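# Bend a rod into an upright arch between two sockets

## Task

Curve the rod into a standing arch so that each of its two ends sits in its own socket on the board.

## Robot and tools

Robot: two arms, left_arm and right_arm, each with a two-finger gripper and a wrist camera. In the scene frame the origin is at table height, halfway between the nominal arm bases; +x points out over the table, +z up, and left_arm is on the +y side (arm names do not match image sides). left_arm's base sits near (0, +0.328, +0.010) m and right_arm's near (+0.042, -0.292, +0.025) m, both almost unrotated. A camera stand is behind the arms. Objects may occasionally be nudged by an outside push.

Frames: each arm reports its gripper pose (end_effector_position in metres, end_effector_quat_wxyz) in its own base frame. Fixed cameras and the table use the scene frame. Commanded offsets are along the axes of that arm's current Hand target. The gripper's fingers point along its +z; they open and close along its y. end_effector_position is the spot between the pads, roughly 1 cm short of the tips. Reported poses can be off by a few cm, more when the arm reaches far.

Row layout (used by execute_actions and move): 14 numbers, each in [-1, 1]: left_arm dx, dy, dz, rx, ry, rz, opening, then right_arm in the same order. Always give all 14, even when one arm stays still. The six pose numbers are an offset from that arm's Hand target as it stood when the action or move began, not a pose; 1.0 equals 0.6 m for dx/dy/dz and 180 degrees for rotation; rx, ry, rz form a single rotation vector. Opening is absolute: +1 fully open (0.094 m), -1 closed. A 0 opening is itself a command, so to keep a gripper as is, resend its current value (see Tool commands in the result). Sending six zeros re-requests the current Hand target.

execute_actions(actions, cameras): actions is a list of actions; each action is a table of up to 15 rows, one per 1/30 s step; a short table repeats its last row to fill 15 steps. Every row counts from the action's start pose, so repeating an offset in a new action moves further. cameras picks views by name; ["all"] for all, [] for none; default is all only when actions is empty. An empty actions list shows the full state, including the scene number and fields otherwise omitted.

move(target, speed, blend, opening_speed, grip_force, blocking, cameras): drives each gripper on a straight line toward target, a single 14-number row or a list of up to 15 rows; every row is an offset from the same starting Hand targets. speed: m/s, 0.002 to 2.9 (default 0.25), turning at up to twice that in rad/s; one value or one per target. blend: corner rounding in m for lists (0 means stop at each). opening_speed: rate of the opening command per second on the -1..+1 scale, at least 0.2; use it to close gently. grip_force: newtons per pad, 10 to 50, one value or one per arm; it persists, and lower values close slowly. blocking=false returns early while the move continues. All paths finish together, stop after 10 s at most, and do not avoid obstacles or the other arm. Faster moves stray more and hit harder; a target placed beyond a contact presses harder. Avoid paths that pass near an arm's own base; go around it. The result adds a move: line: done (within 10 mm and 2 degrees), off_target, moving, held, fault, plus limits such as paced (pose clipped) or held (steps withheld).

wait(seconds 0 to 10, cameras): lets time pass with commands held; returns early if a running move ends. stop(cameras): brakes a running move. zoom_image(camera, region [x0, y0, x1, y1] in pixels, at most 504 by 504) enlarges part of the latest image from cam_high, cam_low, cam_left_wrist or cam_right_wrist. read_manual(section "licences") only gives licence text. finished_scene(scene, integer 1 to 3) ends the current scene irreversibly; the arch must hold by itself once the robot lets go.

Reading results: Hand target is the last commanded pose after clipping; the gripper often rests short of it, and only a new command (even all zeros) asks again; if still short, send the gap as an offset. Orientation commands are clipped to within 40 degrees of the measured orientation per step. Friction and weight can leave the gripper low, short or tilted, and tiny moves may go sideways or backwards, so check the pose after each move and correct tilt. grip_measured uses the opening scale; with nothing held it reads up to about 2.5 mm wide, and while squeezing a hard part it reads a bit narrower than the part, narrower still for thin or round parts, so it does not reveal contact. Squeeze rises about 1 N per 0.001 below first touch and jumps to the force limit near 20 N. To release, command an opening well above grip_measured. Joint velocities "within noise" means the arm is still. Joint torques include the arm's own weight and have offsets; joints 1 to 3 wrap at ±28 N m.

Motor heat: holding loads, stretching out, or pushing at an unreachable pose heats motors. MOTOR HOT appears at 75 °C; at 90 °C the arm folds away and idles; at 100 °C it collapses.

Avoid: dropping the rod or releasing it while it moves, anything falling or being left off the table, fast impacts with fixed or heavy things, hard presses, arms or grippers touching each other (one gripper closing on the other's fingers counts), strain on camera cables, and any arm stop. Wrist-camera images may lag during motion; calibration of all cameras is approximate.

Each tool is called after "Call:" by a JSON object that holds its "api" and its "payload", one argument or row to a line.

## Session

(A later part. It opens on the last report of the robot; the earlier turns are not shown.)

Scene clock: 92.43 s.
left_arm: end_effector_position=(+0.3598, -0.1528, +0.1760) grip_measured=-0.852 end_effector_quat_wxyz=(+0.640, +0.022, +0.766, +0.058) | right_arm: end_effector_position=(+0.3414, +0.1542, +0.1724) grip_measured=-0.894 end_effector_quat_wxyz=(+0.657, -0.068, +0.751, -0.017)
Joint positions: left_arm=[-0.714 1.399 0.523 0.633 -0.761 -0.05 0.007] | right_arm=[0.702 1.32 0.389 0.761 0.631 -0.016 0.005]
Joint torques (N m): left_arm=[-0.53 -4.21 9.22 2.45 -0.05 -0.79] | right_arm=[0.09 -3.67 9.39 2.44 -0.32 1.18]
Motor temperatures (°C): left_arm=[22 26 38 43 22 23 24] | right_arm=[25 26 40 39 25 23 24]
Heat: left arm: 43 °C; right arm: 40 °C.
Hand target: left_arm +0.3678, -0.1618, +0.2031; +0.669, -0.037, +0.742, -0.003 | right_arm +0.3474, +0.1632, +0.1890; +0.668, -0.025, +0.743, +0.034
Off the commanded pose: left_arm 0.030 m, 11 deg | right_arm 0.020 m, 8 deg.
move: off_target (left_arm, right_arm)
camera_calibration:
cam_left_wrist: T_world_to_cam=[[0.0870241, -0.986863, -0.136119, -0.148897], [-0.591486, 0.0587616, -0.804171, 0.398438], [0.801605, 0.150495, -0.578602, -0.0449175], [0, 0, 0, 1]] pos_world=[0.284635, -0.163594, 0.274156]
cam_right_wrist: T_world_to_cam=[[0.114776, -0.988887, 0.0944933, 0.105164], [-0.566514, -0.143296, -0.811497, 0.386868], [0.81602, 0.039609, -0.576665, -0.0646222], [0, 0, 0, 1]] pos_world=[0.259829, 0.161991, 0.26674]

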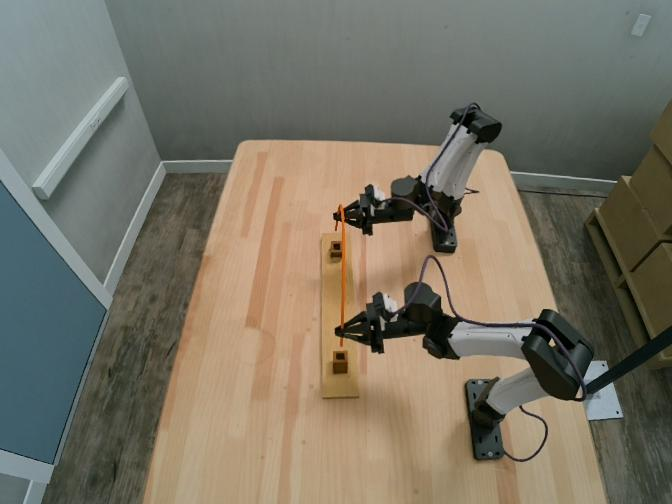

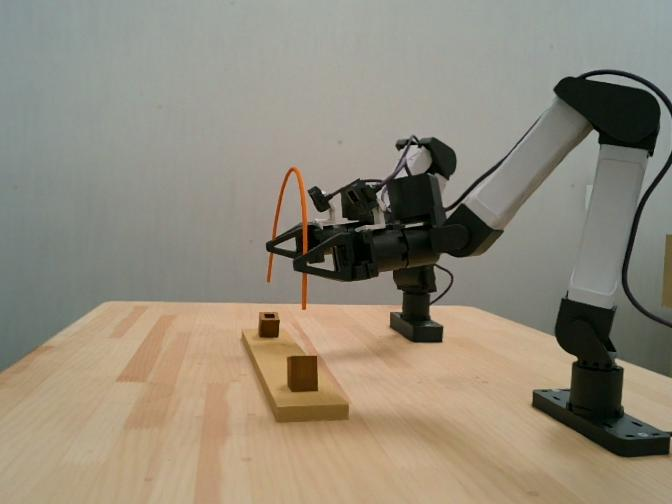

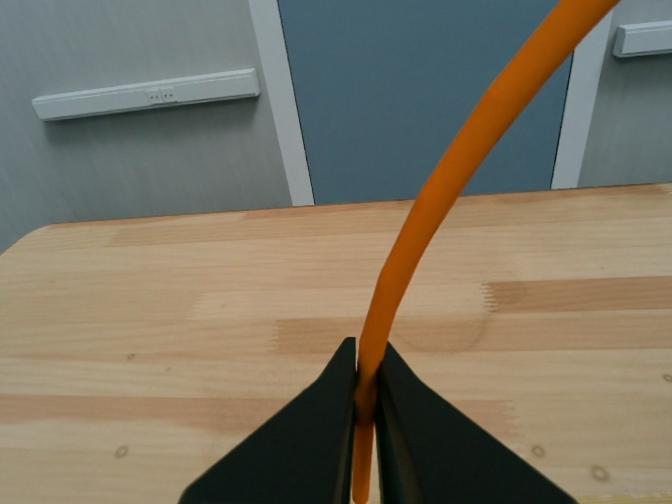

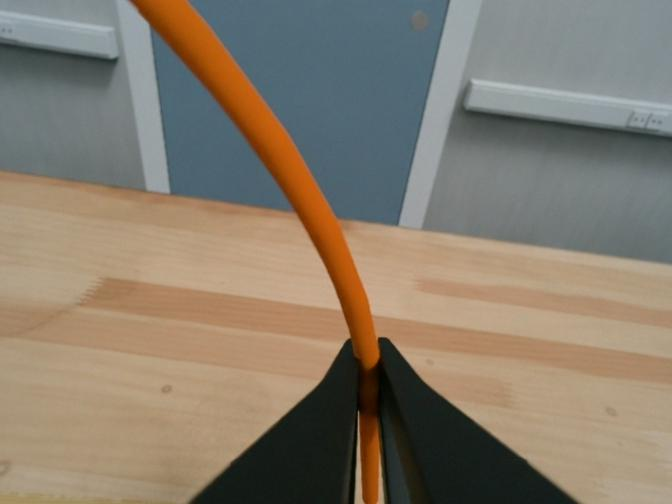

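Call:
{"api": "move", "payload": {
  "target": [0.0778, 0.0017, 0.0097, 0, 0, 0, -1.0, 0.0955, 0.0182, 0.0042, -0.0014, 0, 0.0082, -1.0],
  "speed": 0.1,
  "cameras": ["all"]
}}

Call:
{"api": "zoom_image", "payload": {
  "camera": "cam_high",
  "region": [305, 200, 375, 270]
}}

Call:
{"api": "zoom_image", "payload": {
  "camera": "cam_high",
  "region": [305, 310, 385, 390]
}}

Call:
{"api": "zoom_image", "payload": {
  "camera": "cam_low",
  "region": [220, 250, 360, 420]
}}

Scene clock: 103.23 s.
left_arm: end_effector_position=(+0.3639, -0.1523, +0.1312) grip_measured=-0.852 end_effector_quat_wxyz=(+0.628, +0.015, +0.775, +0.063) | right_arm: end_effector_position=(+0.3433, +0.1671, +0.1178) grip_measured=-0.894 end_effector_quat_wxyz=(+0.644, -0.058, +0.763, -0.007)
Joint positions: left_arm=[-0.707 1.566 0.471 0.809 -0.767 -0.083 0.007] | right_arm=[0.736 1.594 0.343 1.033 0.659 0.049 0.005]
Joint torques (N m): left_arm=[-0.61 -4.74 5.74 3.03 -0.09 -0.6] | right_arm=[0.43 -4.55 4.4 3.35 -0.1 0.93]
Heat: left arm: 44 °C; right arm: 41 °C.
Hand target: left_arm +0.3687, -0.1632, +0.1561; +0.669, -0.037, +0.742, -0.003 | right_arm +0.3429, +0.1748, +0.1320; +0.668, -0.017, +0.743, +0.044
Off the commanded pose: left_arm 0.028 m, 11 deg | right_arm 0.016 m, 8 deg.
move: off_target (left_arm, right_arm)
camera_calibration:
cam_left_wrist: T_world_to_cam=[[0.100929, -0.985485, -0.1365, -0.159646], [-0.615696, 0.0459019, -0.786646, 0.369361], [0.781494, 0.163437, -0.602126, -0.0618406], [0, 0, 0, 1]] pos_world=[0.291855, -0.164176, 0.231529]
cam_right_wrist: T_world_to_cam=[[0.114477, -0.991411, 0.0632411, 0.127099], [-0.596998, -0.119538, -0.793287, 0.349931], [0.794033, 0.0530582, -0.605555, -0.0895146], [0, 0, 0, 1]] pos_world=[0.265436, 0.172587, 0.215352]

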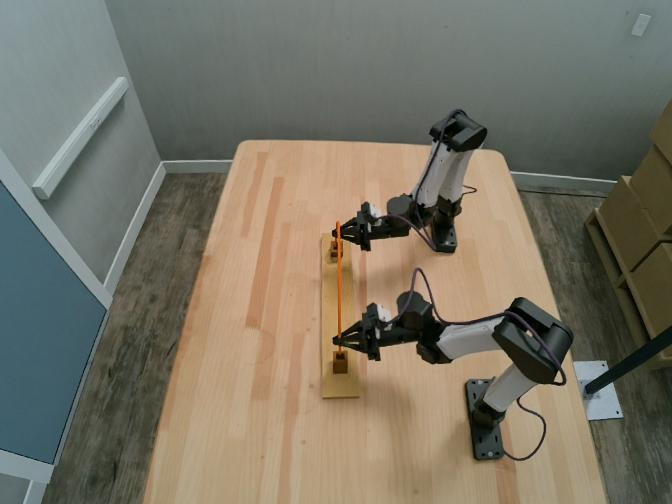

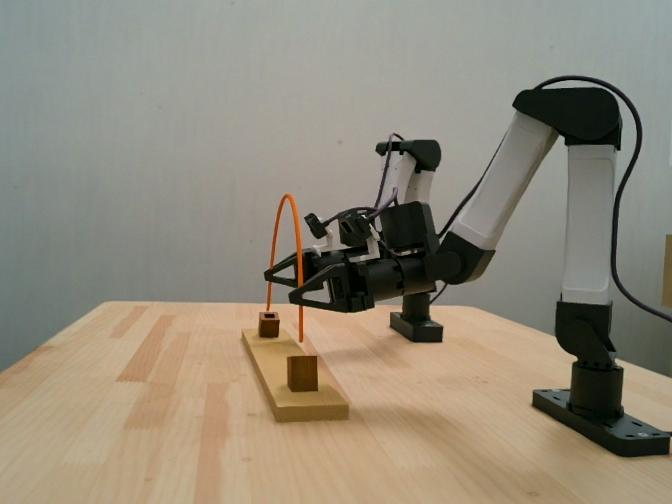

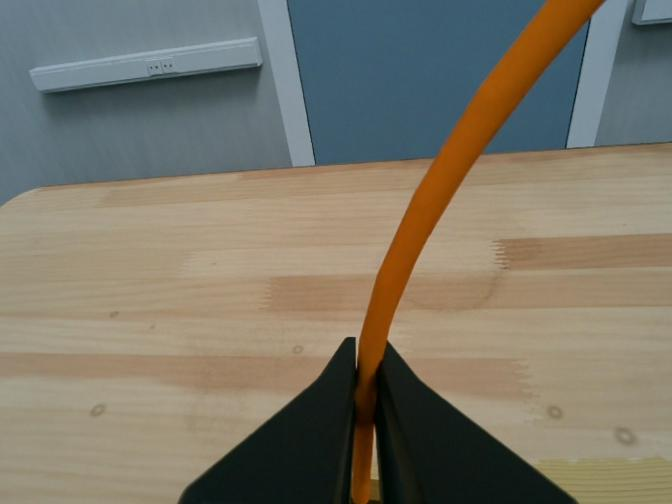

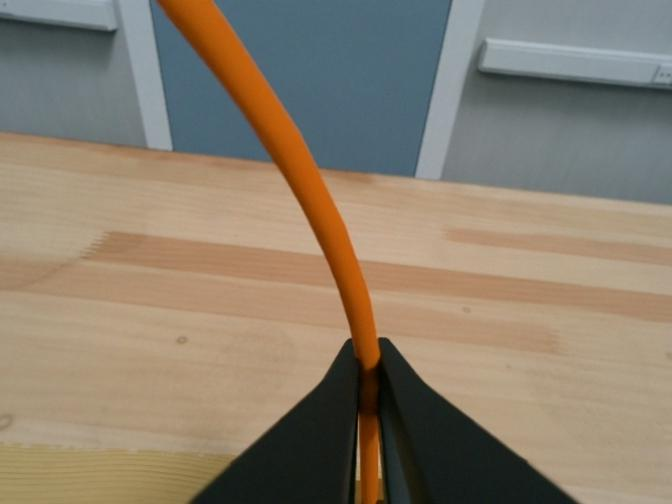

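Scaled by 7.200 from the camera's 672x504 image, which has a finer 960x720 frame.

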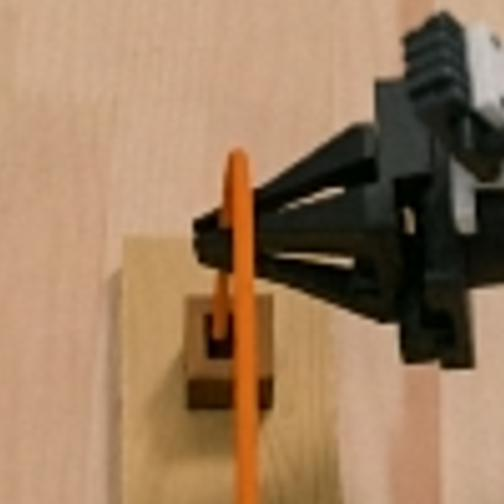

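Scaled by 6.300 from the camera's 672x504 image, which has a finer 960x720 frame.

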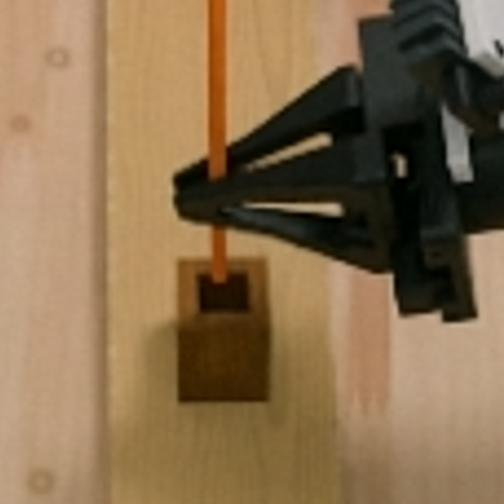

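Scaled by 2.965 from the camera's 672x504 image, which has a finer 960x720 frame.

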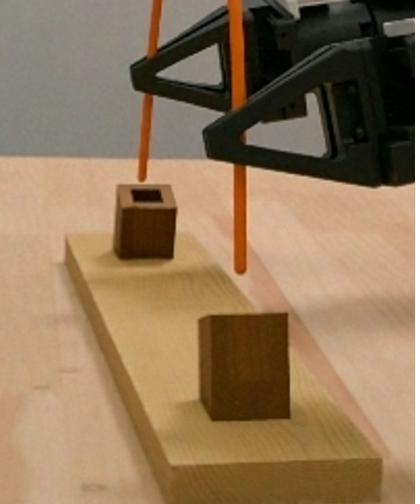

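Call:
{"api": "move", "payload": {
  "target": [
    [0.0135, 0.0009, -0.0019, 0, 0, 0, -1.0, 0.0083, -0.0132, -0.0053, 0, 0, 0, -1.0],
    [0.0465, 0.006, 0.0017, -0.0019, 0, 0.0109, -1.0, 0.0427, -0.0237, -0.0025, 0.0019, 0, -0.0109, -1.0]
  ],
  "speed": 0.06,
  "blend": [0.004, 0],
  "cameras": ["all"]
}}

Call:
{"api": "zoom_image", "payload": {
  "camera": "cam_high",
  "region": [305, 200, 375, 270]
}}

Call:
{"api": "zoom_image", "payload": {
  "camera": "cam_high",
  "region": [305, 310, 385, 390]
}}

Call:
{"api": "zoom_image", "payload": {
  "camera": "cam_low",
  "region": [220, 250, 360, 420]
}}

Scene clock: 112.43 s.
left_arm: end_effector_position=(+0.3609, -0.1553, +0.1025) grip_measured=-0.852 end_effector_quat_wxyz=(+0.628, +0.023, +0.776, +0.060) | right_arm: end_effector_position=(+0.3363, +0.1585, +0.0916) grip_measured=-0.894 end_effector_quat_wxyz=(+0.644, -0.059, +0.763, -0.011)
Joint positions: left_arm=[-0.717 1.695 0.424 0.984 -0.761 -0.075 0.007] | right_arm=[0.731 1.734 0.274 1.243 0.659 0.039 0.005]
Joint torques (N m): left_arm=[-0.62 -5.09 4.96 3.05 -0.19 -0.36] | right_arm=[-1.09 -4.77 3.37 3.37 -0.33 0.58]
Heat: left arm: 47 °C; right arm: 42 °C.
Hand target: left_arm +0.3667, -0.1612, +0.1281; +0.669, -0.026, +0.743, +0.011 | right_arm +0.3399, +0.1613, +0.1061; +0.668, -0.028, +0.743, +0.031
Off the commanded pose: left_arm 0.027 m, 10 deg | right_arm 0.015 m, 7 deg.
move: off_target (left_arm, right_arm)
camera_calibration:
cam_left_wrist: T_world_to_cam=[[0.0841516, -0.986008, -0.143901, -0.159467], [-0.617057, 0.0618269, -0.784486, 0.347893], [0.782406, 0.154811, -0.60322, -0.0778125], [0, 0, 0, 1]] pos_world=[0.28897, -0.166698, 0.203032]
cam_right_wrist: T_world_to_cam=[[0.111352, -0.991213, 0.0714008, 0.121295], [-0.596079, -0.124105, -0.793277, 0.324298], [0.795167, 0.045772, -0.60466, -0.098637], [0, 0, 0, 1]] pos_world=[0.258234, 0.164992, 0.188955]

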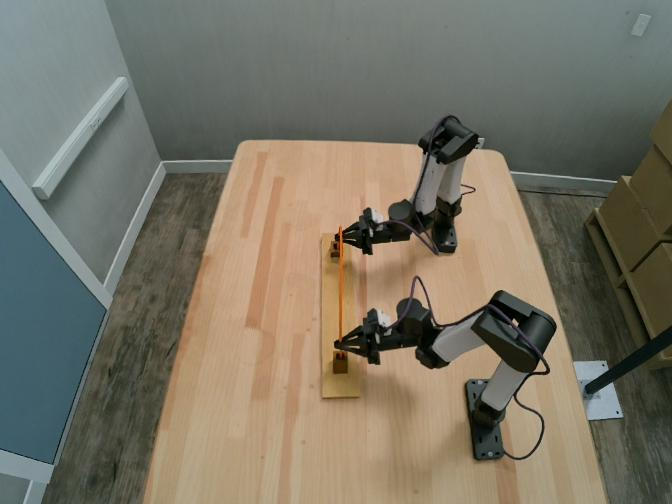

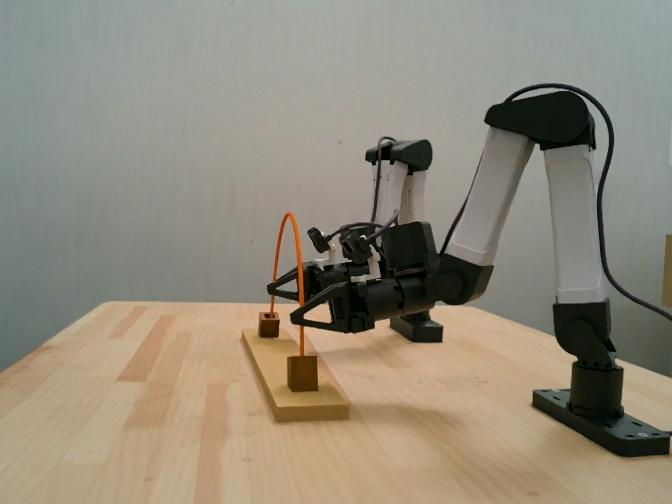

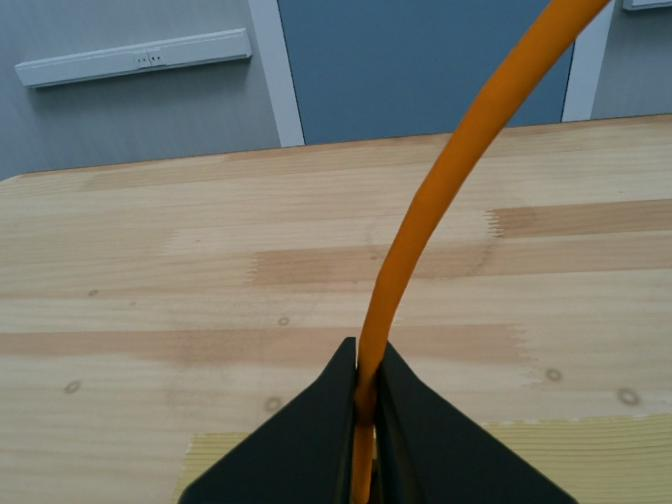

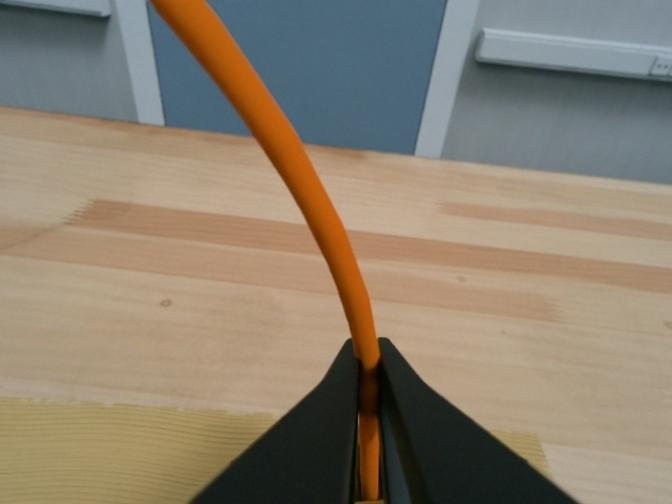

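Scaled by 7.200 from the camera's 672x504 image, which has a finer 960x720 frame.

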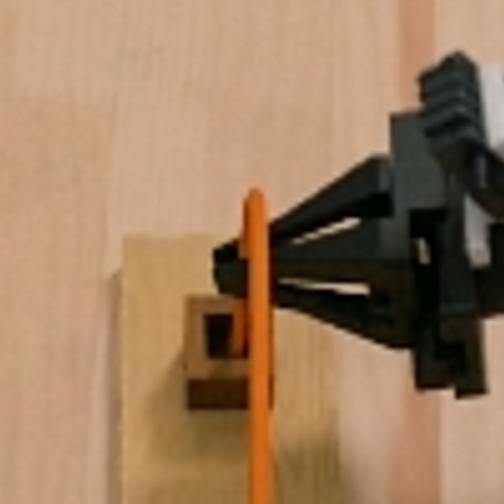

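Scaled by 6.300 from the camera's 672x504 image, which has a finer 960x720 frame.

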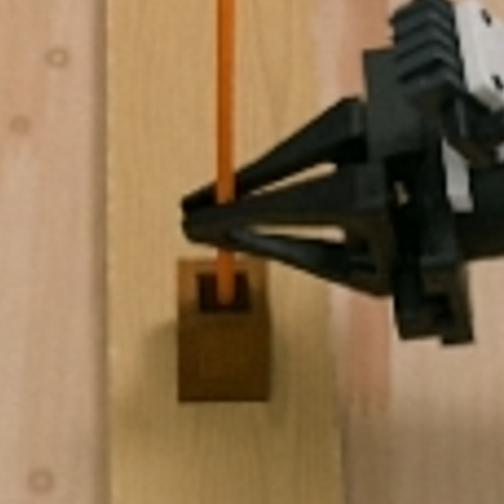

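Scaled by 2.965 from the camera's 672x504 image, which has a finer 960x720 frame.

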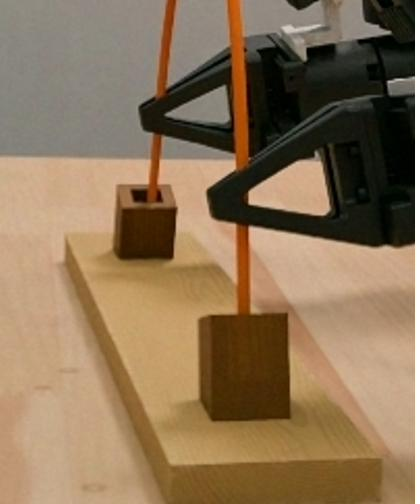

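Call:
{"api": "move", "payload": {
  "target": [0.0347, 0.0174, 0.0028, -0.0019, 0, 0.0109, -1.0, 0.033, -0.017, 0.0038, 0.0019, 0, -0.0109, -1.0],
  "speed": 0.05,
  "cameras": ["all"]
}}

Call:
{"api": "zoom_image", "payload": {
  "camera": "cam_low",
  "region": [220, 250, 360, 420]
}}

Call:
{"api": "zoom_image", "payload": {
  "camera": "cam_high",
  "region": [305, 310, 385, 390]
}}

Scene clock: 117.90 s.
left_arm: end_effector_position=(+0.3579, -0.1499, +0.0836) grip_measured=-0.852 end_effector_quat_wxyz=(+0.629, +0.036, +0.773, +0.072) | right_arm: end_effector_position=(+0.3383, +0.1540, +0.0773) grip_measured=-0.894 end_effector_quat_wxyz=(+0.652, -0.072, +0.755, -0.014)
Joint positions: left_arm=[-0.711 1.794 0.382 1.135 -0.76 -0.034 0.007] | right_arm=[0.704 1.878 0.251 1.441 0.622 -0.007 0.005]
Joint torques (N m): left_arm=[0.8 -5.19 4.11 3.03 -0.03 -0.38] | right_arm=[-1.58 -4.6 2.1 3.19 -0.31 0.64]
Motor temperatures (°C): left_arm=[22 26 37 49 22 23 24] | right_arm=[25 26 39 43 25 23 24]
Heat: left arm: 49 °C; right arm: 43 °C.
Hand target: left_arm +0.3656, -0.1512, +0.1070; +0.668, -0.015, +0.743, +0.025 | right_arm +0.3409, +0.1513, +0.0861; +0.669, -0.039, +0.742, +0.017
Off the commanded pose: left_arm 0.025 m, 10 deg | right_arm 0.010 m, 6 deg.
move: off_target (left_arm, right_arm)
camera_calibration:
cam_left_wrist: T_world_to_cam=[[0.0811579, -0.980839, -0.17711, -0.151983], [-0.613626, 0.0908564, -0.784352, 0.333929], [0.785415, 0.172335, -0.594495, -0.0868662], [0, 0, 0, 1]] pos_world=[0.285468, -0.16444, 0.183359]
cam_right_wrist: T_world_to_cam=[[0.125286, -0.987725, 0.0932927, 0.110748], [-0.576854, -0.149028, -0.803138, 0.311672], [0.807182, 0.0468058, -0.588444, -0.114254], [0, 0, 0, 1]] pos_world=[0.258138, 0.161184, 0.172751]

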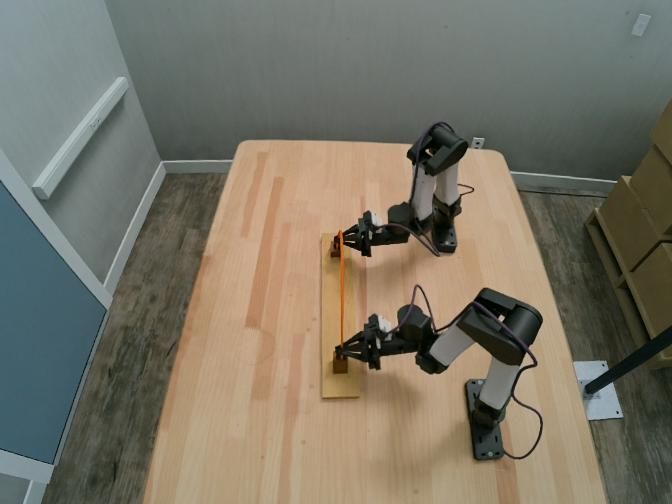

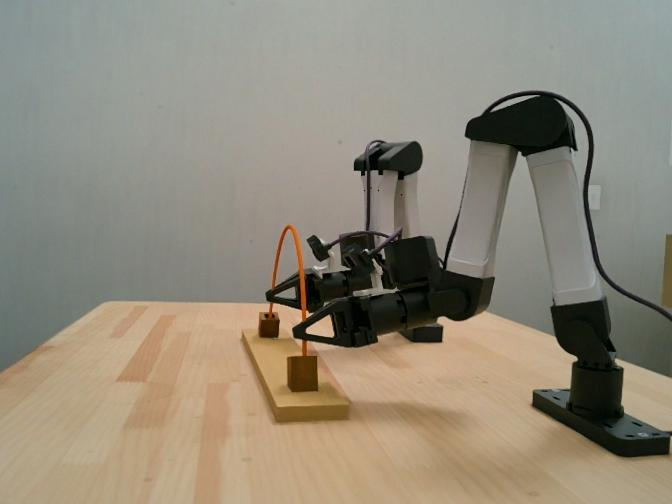

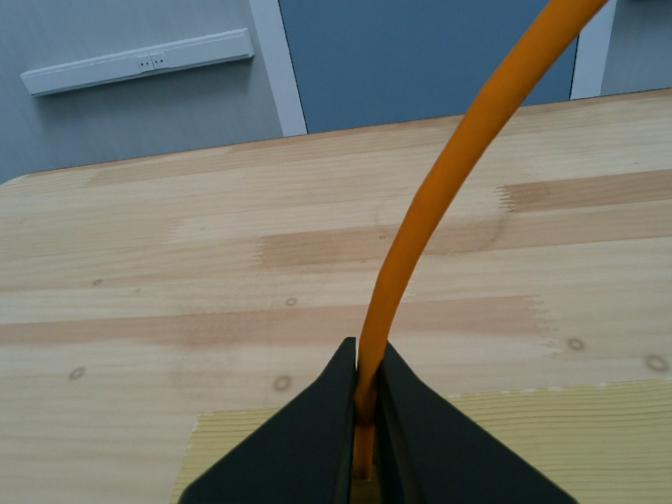

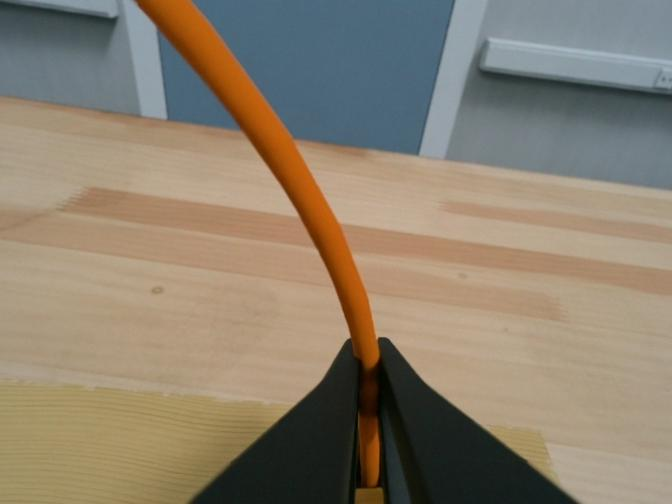

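Scaled by 2.965 from the camera's 672x504 image, which has a finer 960x720 frame.

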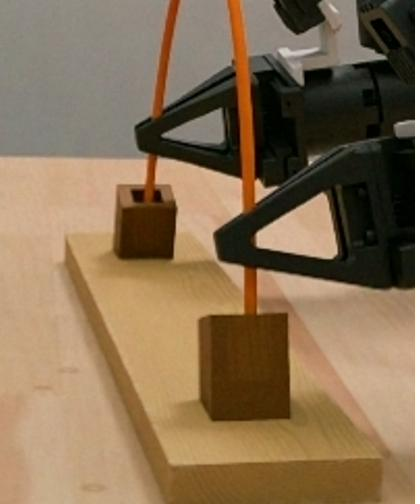

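Scaled by 6.300 from the camera's 672x504 image, which has a finer 960x720 frame.

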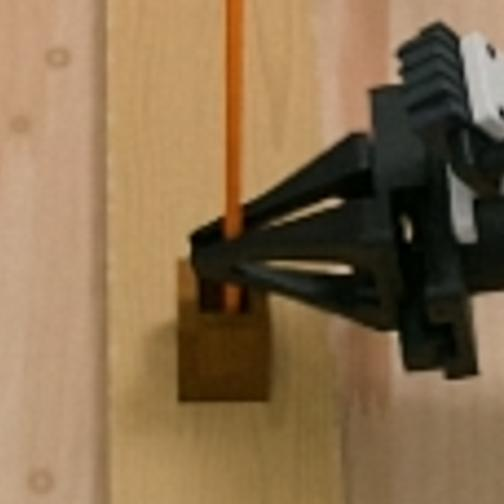

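Call:
{"api": "move", "payload": {
  "target": [
    [0.01, 0.0032, 0.0012, 0, 0, 0, -1.0, 0.005, -0.0015, 0.0003, 0, 0, 0, -1.0],
    [-0.004, 0.001, 0, 0, 0, 0, -1.0, -0.005, -0.001, 0, 0, 0, 0, -1.0],
    [-0.004, 0.001, 0, 0, 0, 0, 0.0, -0.005, -0.001, 0, 0, 0, 0, 0.0]
  ],
  "speed": 0.04,
  "opening_speed": 0.3,
  "cameras": ["cam_low", "cam_left_wrist", "cam_right_wrist"]
}}

Scene clock: 126.90 s.
left_arm: end_effector_position=(+0.3596, -0.1506, +0.0841) grip_measured=-0.003 end_effector_quat_wxyz=(+0.639, +0.017, +0.767, +0.052) | right_arm: end_effector_position=(+0.3389, +0.1546, +0.0764) grip_measured=-0.002 end_effector_quat_wxyz=(+0.652, -0.061, +0.756, +0.000)
Joint positions: left_arm=[-0.706 1.827 0.378 1.204 -0.75 -0.066 0.047] | right_arm=[0.699 1.886 0.251 1.45 0.61 0.027 0.047]
Joint torques (N m): left_arm=[0.59 -7.57 4.33 2.55 -0.1 -0.01] | right_arm=[-1.36 -6.69 2.03 3.02 -0.2 0.23]
Heat: left arm: 50 °C; right arm: 44 °C.
Hand target: left_arm +0.3658, -0.1506, +0.1094; +0.668, -0.015, +0.743, +0.025 | right_arm +0.3413, +0.1508, +0.0891; +0.669, -0.039, +0.742, +0.017
Off the commanded pose: left_arm 0.026 m, 6 deg | right_arm 0.013 m, 4 deg.
move: off_target (left_arm, right_arm); target 3's new opening was sent with left_arm's hand 0.028 m and 9 deg from that target
camera_calibration:
cam_left_wrist: T_world_to_cam=[[0.0865978, -0.988802, -0.121539, -0.160645], [-0.593999, 0.0466934, -0.80311, 0.323286], [0.799792, 0.141742, -0.583303, -0.0985201], [0, 0, 0, 1]] pos_world=[0.284738, -0.159977, 0.182642]
cam_right_wrist: T_world_to_cam=[[0.127807, -0.990137, 0.0573985, 0.113628], [-0.578841, -0.121461, -0.806344, 0.308055], [0.805363, 0.0698319, -0.588655, -0.118143], [0, 0, 0, 1]] pos_world=[0.25894, 0.158174, 0.172331]
Images, in order (width x height): cam_low 672x504, cam_left_wrist 672x504, cam_right_wrist 672x504.

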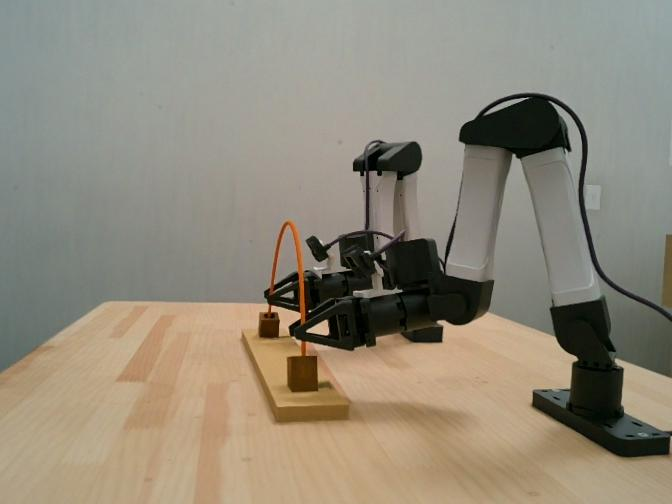

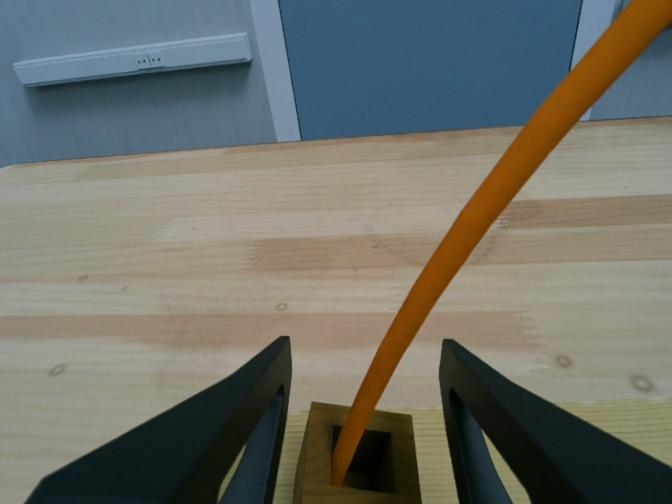

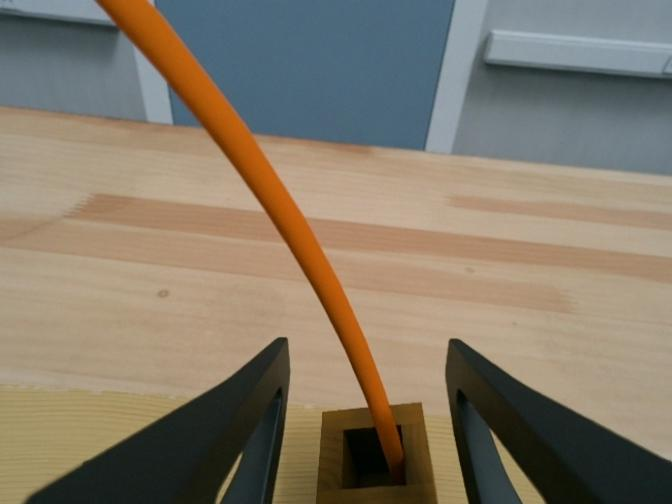

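Call:
{"api": "move", "payload": {
  "target": [
    [-0.004, 0.001, -0.125, 0, 0, 0, 0.0, -0.004, -0.001, -0.125, 0, 0, 0, 0.0],
    [-0.06, 0.001, -0.165, 0, 0, 0, 0.0, -0.06, -0.001, -0.165, 0, 0, 0, 0.0]
  ],
  "speed": [0.12, 0.15],
  "blend": [0.01, 0],
  "cameras": ["all"]
}}

Call:
{"api": "zoom_image", "payload": {
  "camera": "cam_low",
  "region": [210, 210, 350, 420]
}}

Call:
{"api": "zoom_image", "payload": {
  "camera": "cam_high",
  "region": [290, 210, 390, 410]
}}

Scene clock: 130.93 s.
left_arm: end_effector_position=(+0.2693, -0.1537, +0.1428) grip_measured=-0.003 end_effector_quat_wxyz=(+0.661, +0.005, +0.749, +0.035) | right_arm: end_effector_position=(+0.2444, +0.1407, +0.1267) grip_measured=-0.002 end_effector_quat_wxyz=(+0.666, -0.054, +0.744, +0.009)
Joint positions: left_arm=[-1.031 1.277 0.223 0.8 -1.063 -0.164 0.047] | right_arm=[1.05 1.14 0.03 0.914 0.955 0.101 0.047]
Joint torques (N m): left_arm=[-0.68 -4.05 7.72 1.6 -0.37 0] | right_arm=[-0.09 -2.81 7.66 1.83 0.07 0.23]
Heat: left arm: 49 °C; right arm: 44 °C.
Hand target: left_arm +0.2713, -0.1560, +0.1557; +0.668, -0.015, +0.743, +0.025 | right_arm +0.2468, +0.1439, +0.1352; +0.669, -0.039, +0.742, +0.017
Off the commanded pose: left_arm 0.013 m, 3 deg | right_arm 0.009 m, 2 deg.
move: off_target (left_arm)
camera_calibration:
cam_left_wrist: T_world_to_cam=[[0.0853232, -0.993401, -0.0766508, -0.155418], [-0.54601, 0.0177318, -0.837591, 0.304527], [0.833423, 0.113318, -0.540893, -0.0110878], [0, 0, 0, 1]] pos_world=[0.188777, -0.158536, 0.237159]
cam_right_wrist: T_world_to_cam=[[0.128587, -0.99092, 0.039277, 0.111256], [-0.548304, -0.104041, -0.829782, 0.285294], [0.826334, 0.0851635, -0.556703, -0.022766], [0, 0, 0, 1]] pos_world=[0.160934, 0.141867, 0.219688]

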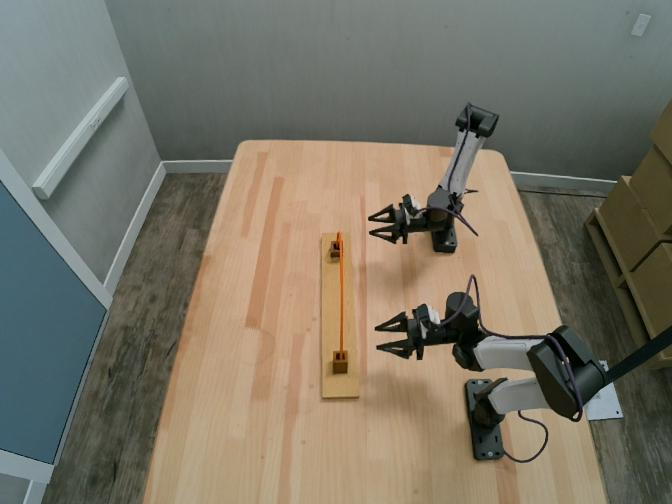

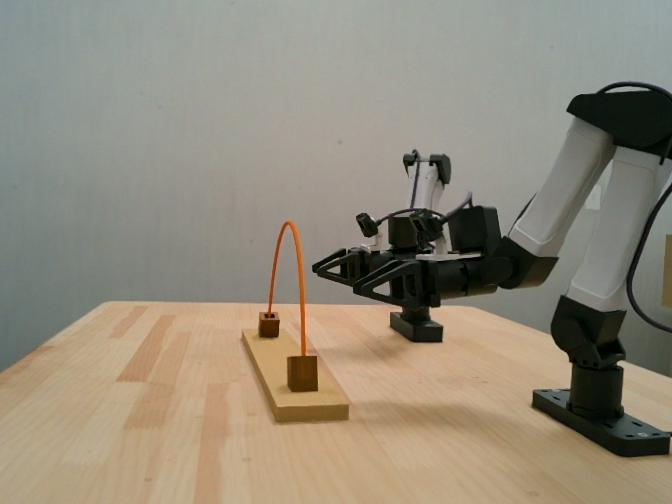

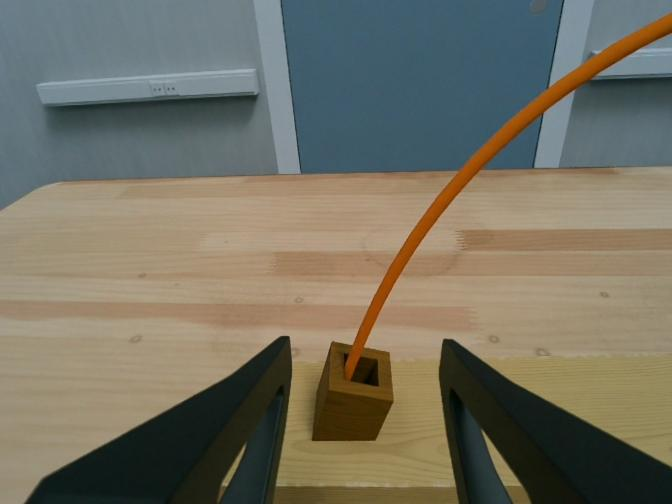

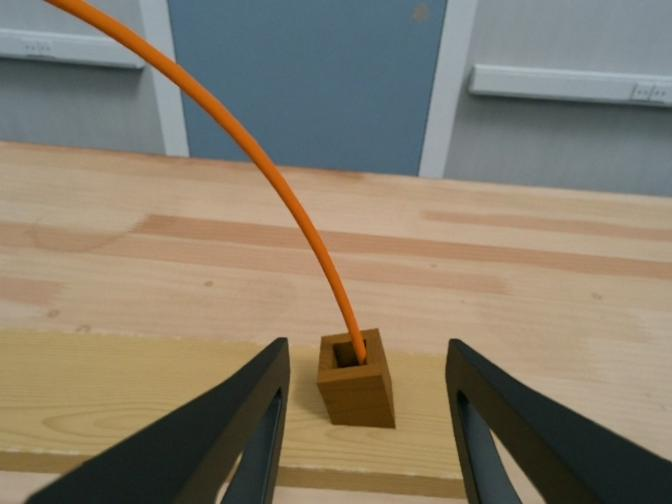

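Scaled by 2.400 from the camera's 672x504 image, which has a finer 960x720 frame.

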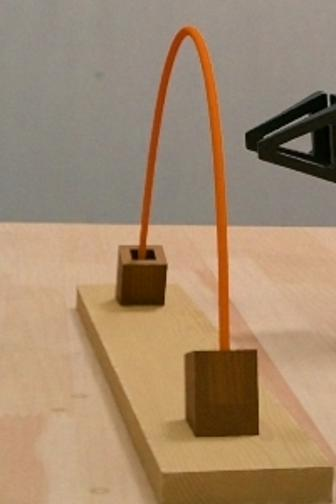

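Scaled by 2.520 from the camera's 672x504 image, which has a finer 960x720 frame.

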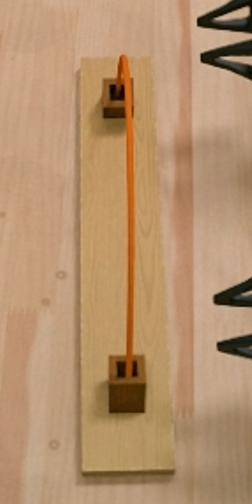

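The arch is standing on its own with one end in each socket, and both arms are clear of it.

Call:
{"api": "finished_scene", "payload": {
  "scene": 3
}}

The scene is finished: the task was done.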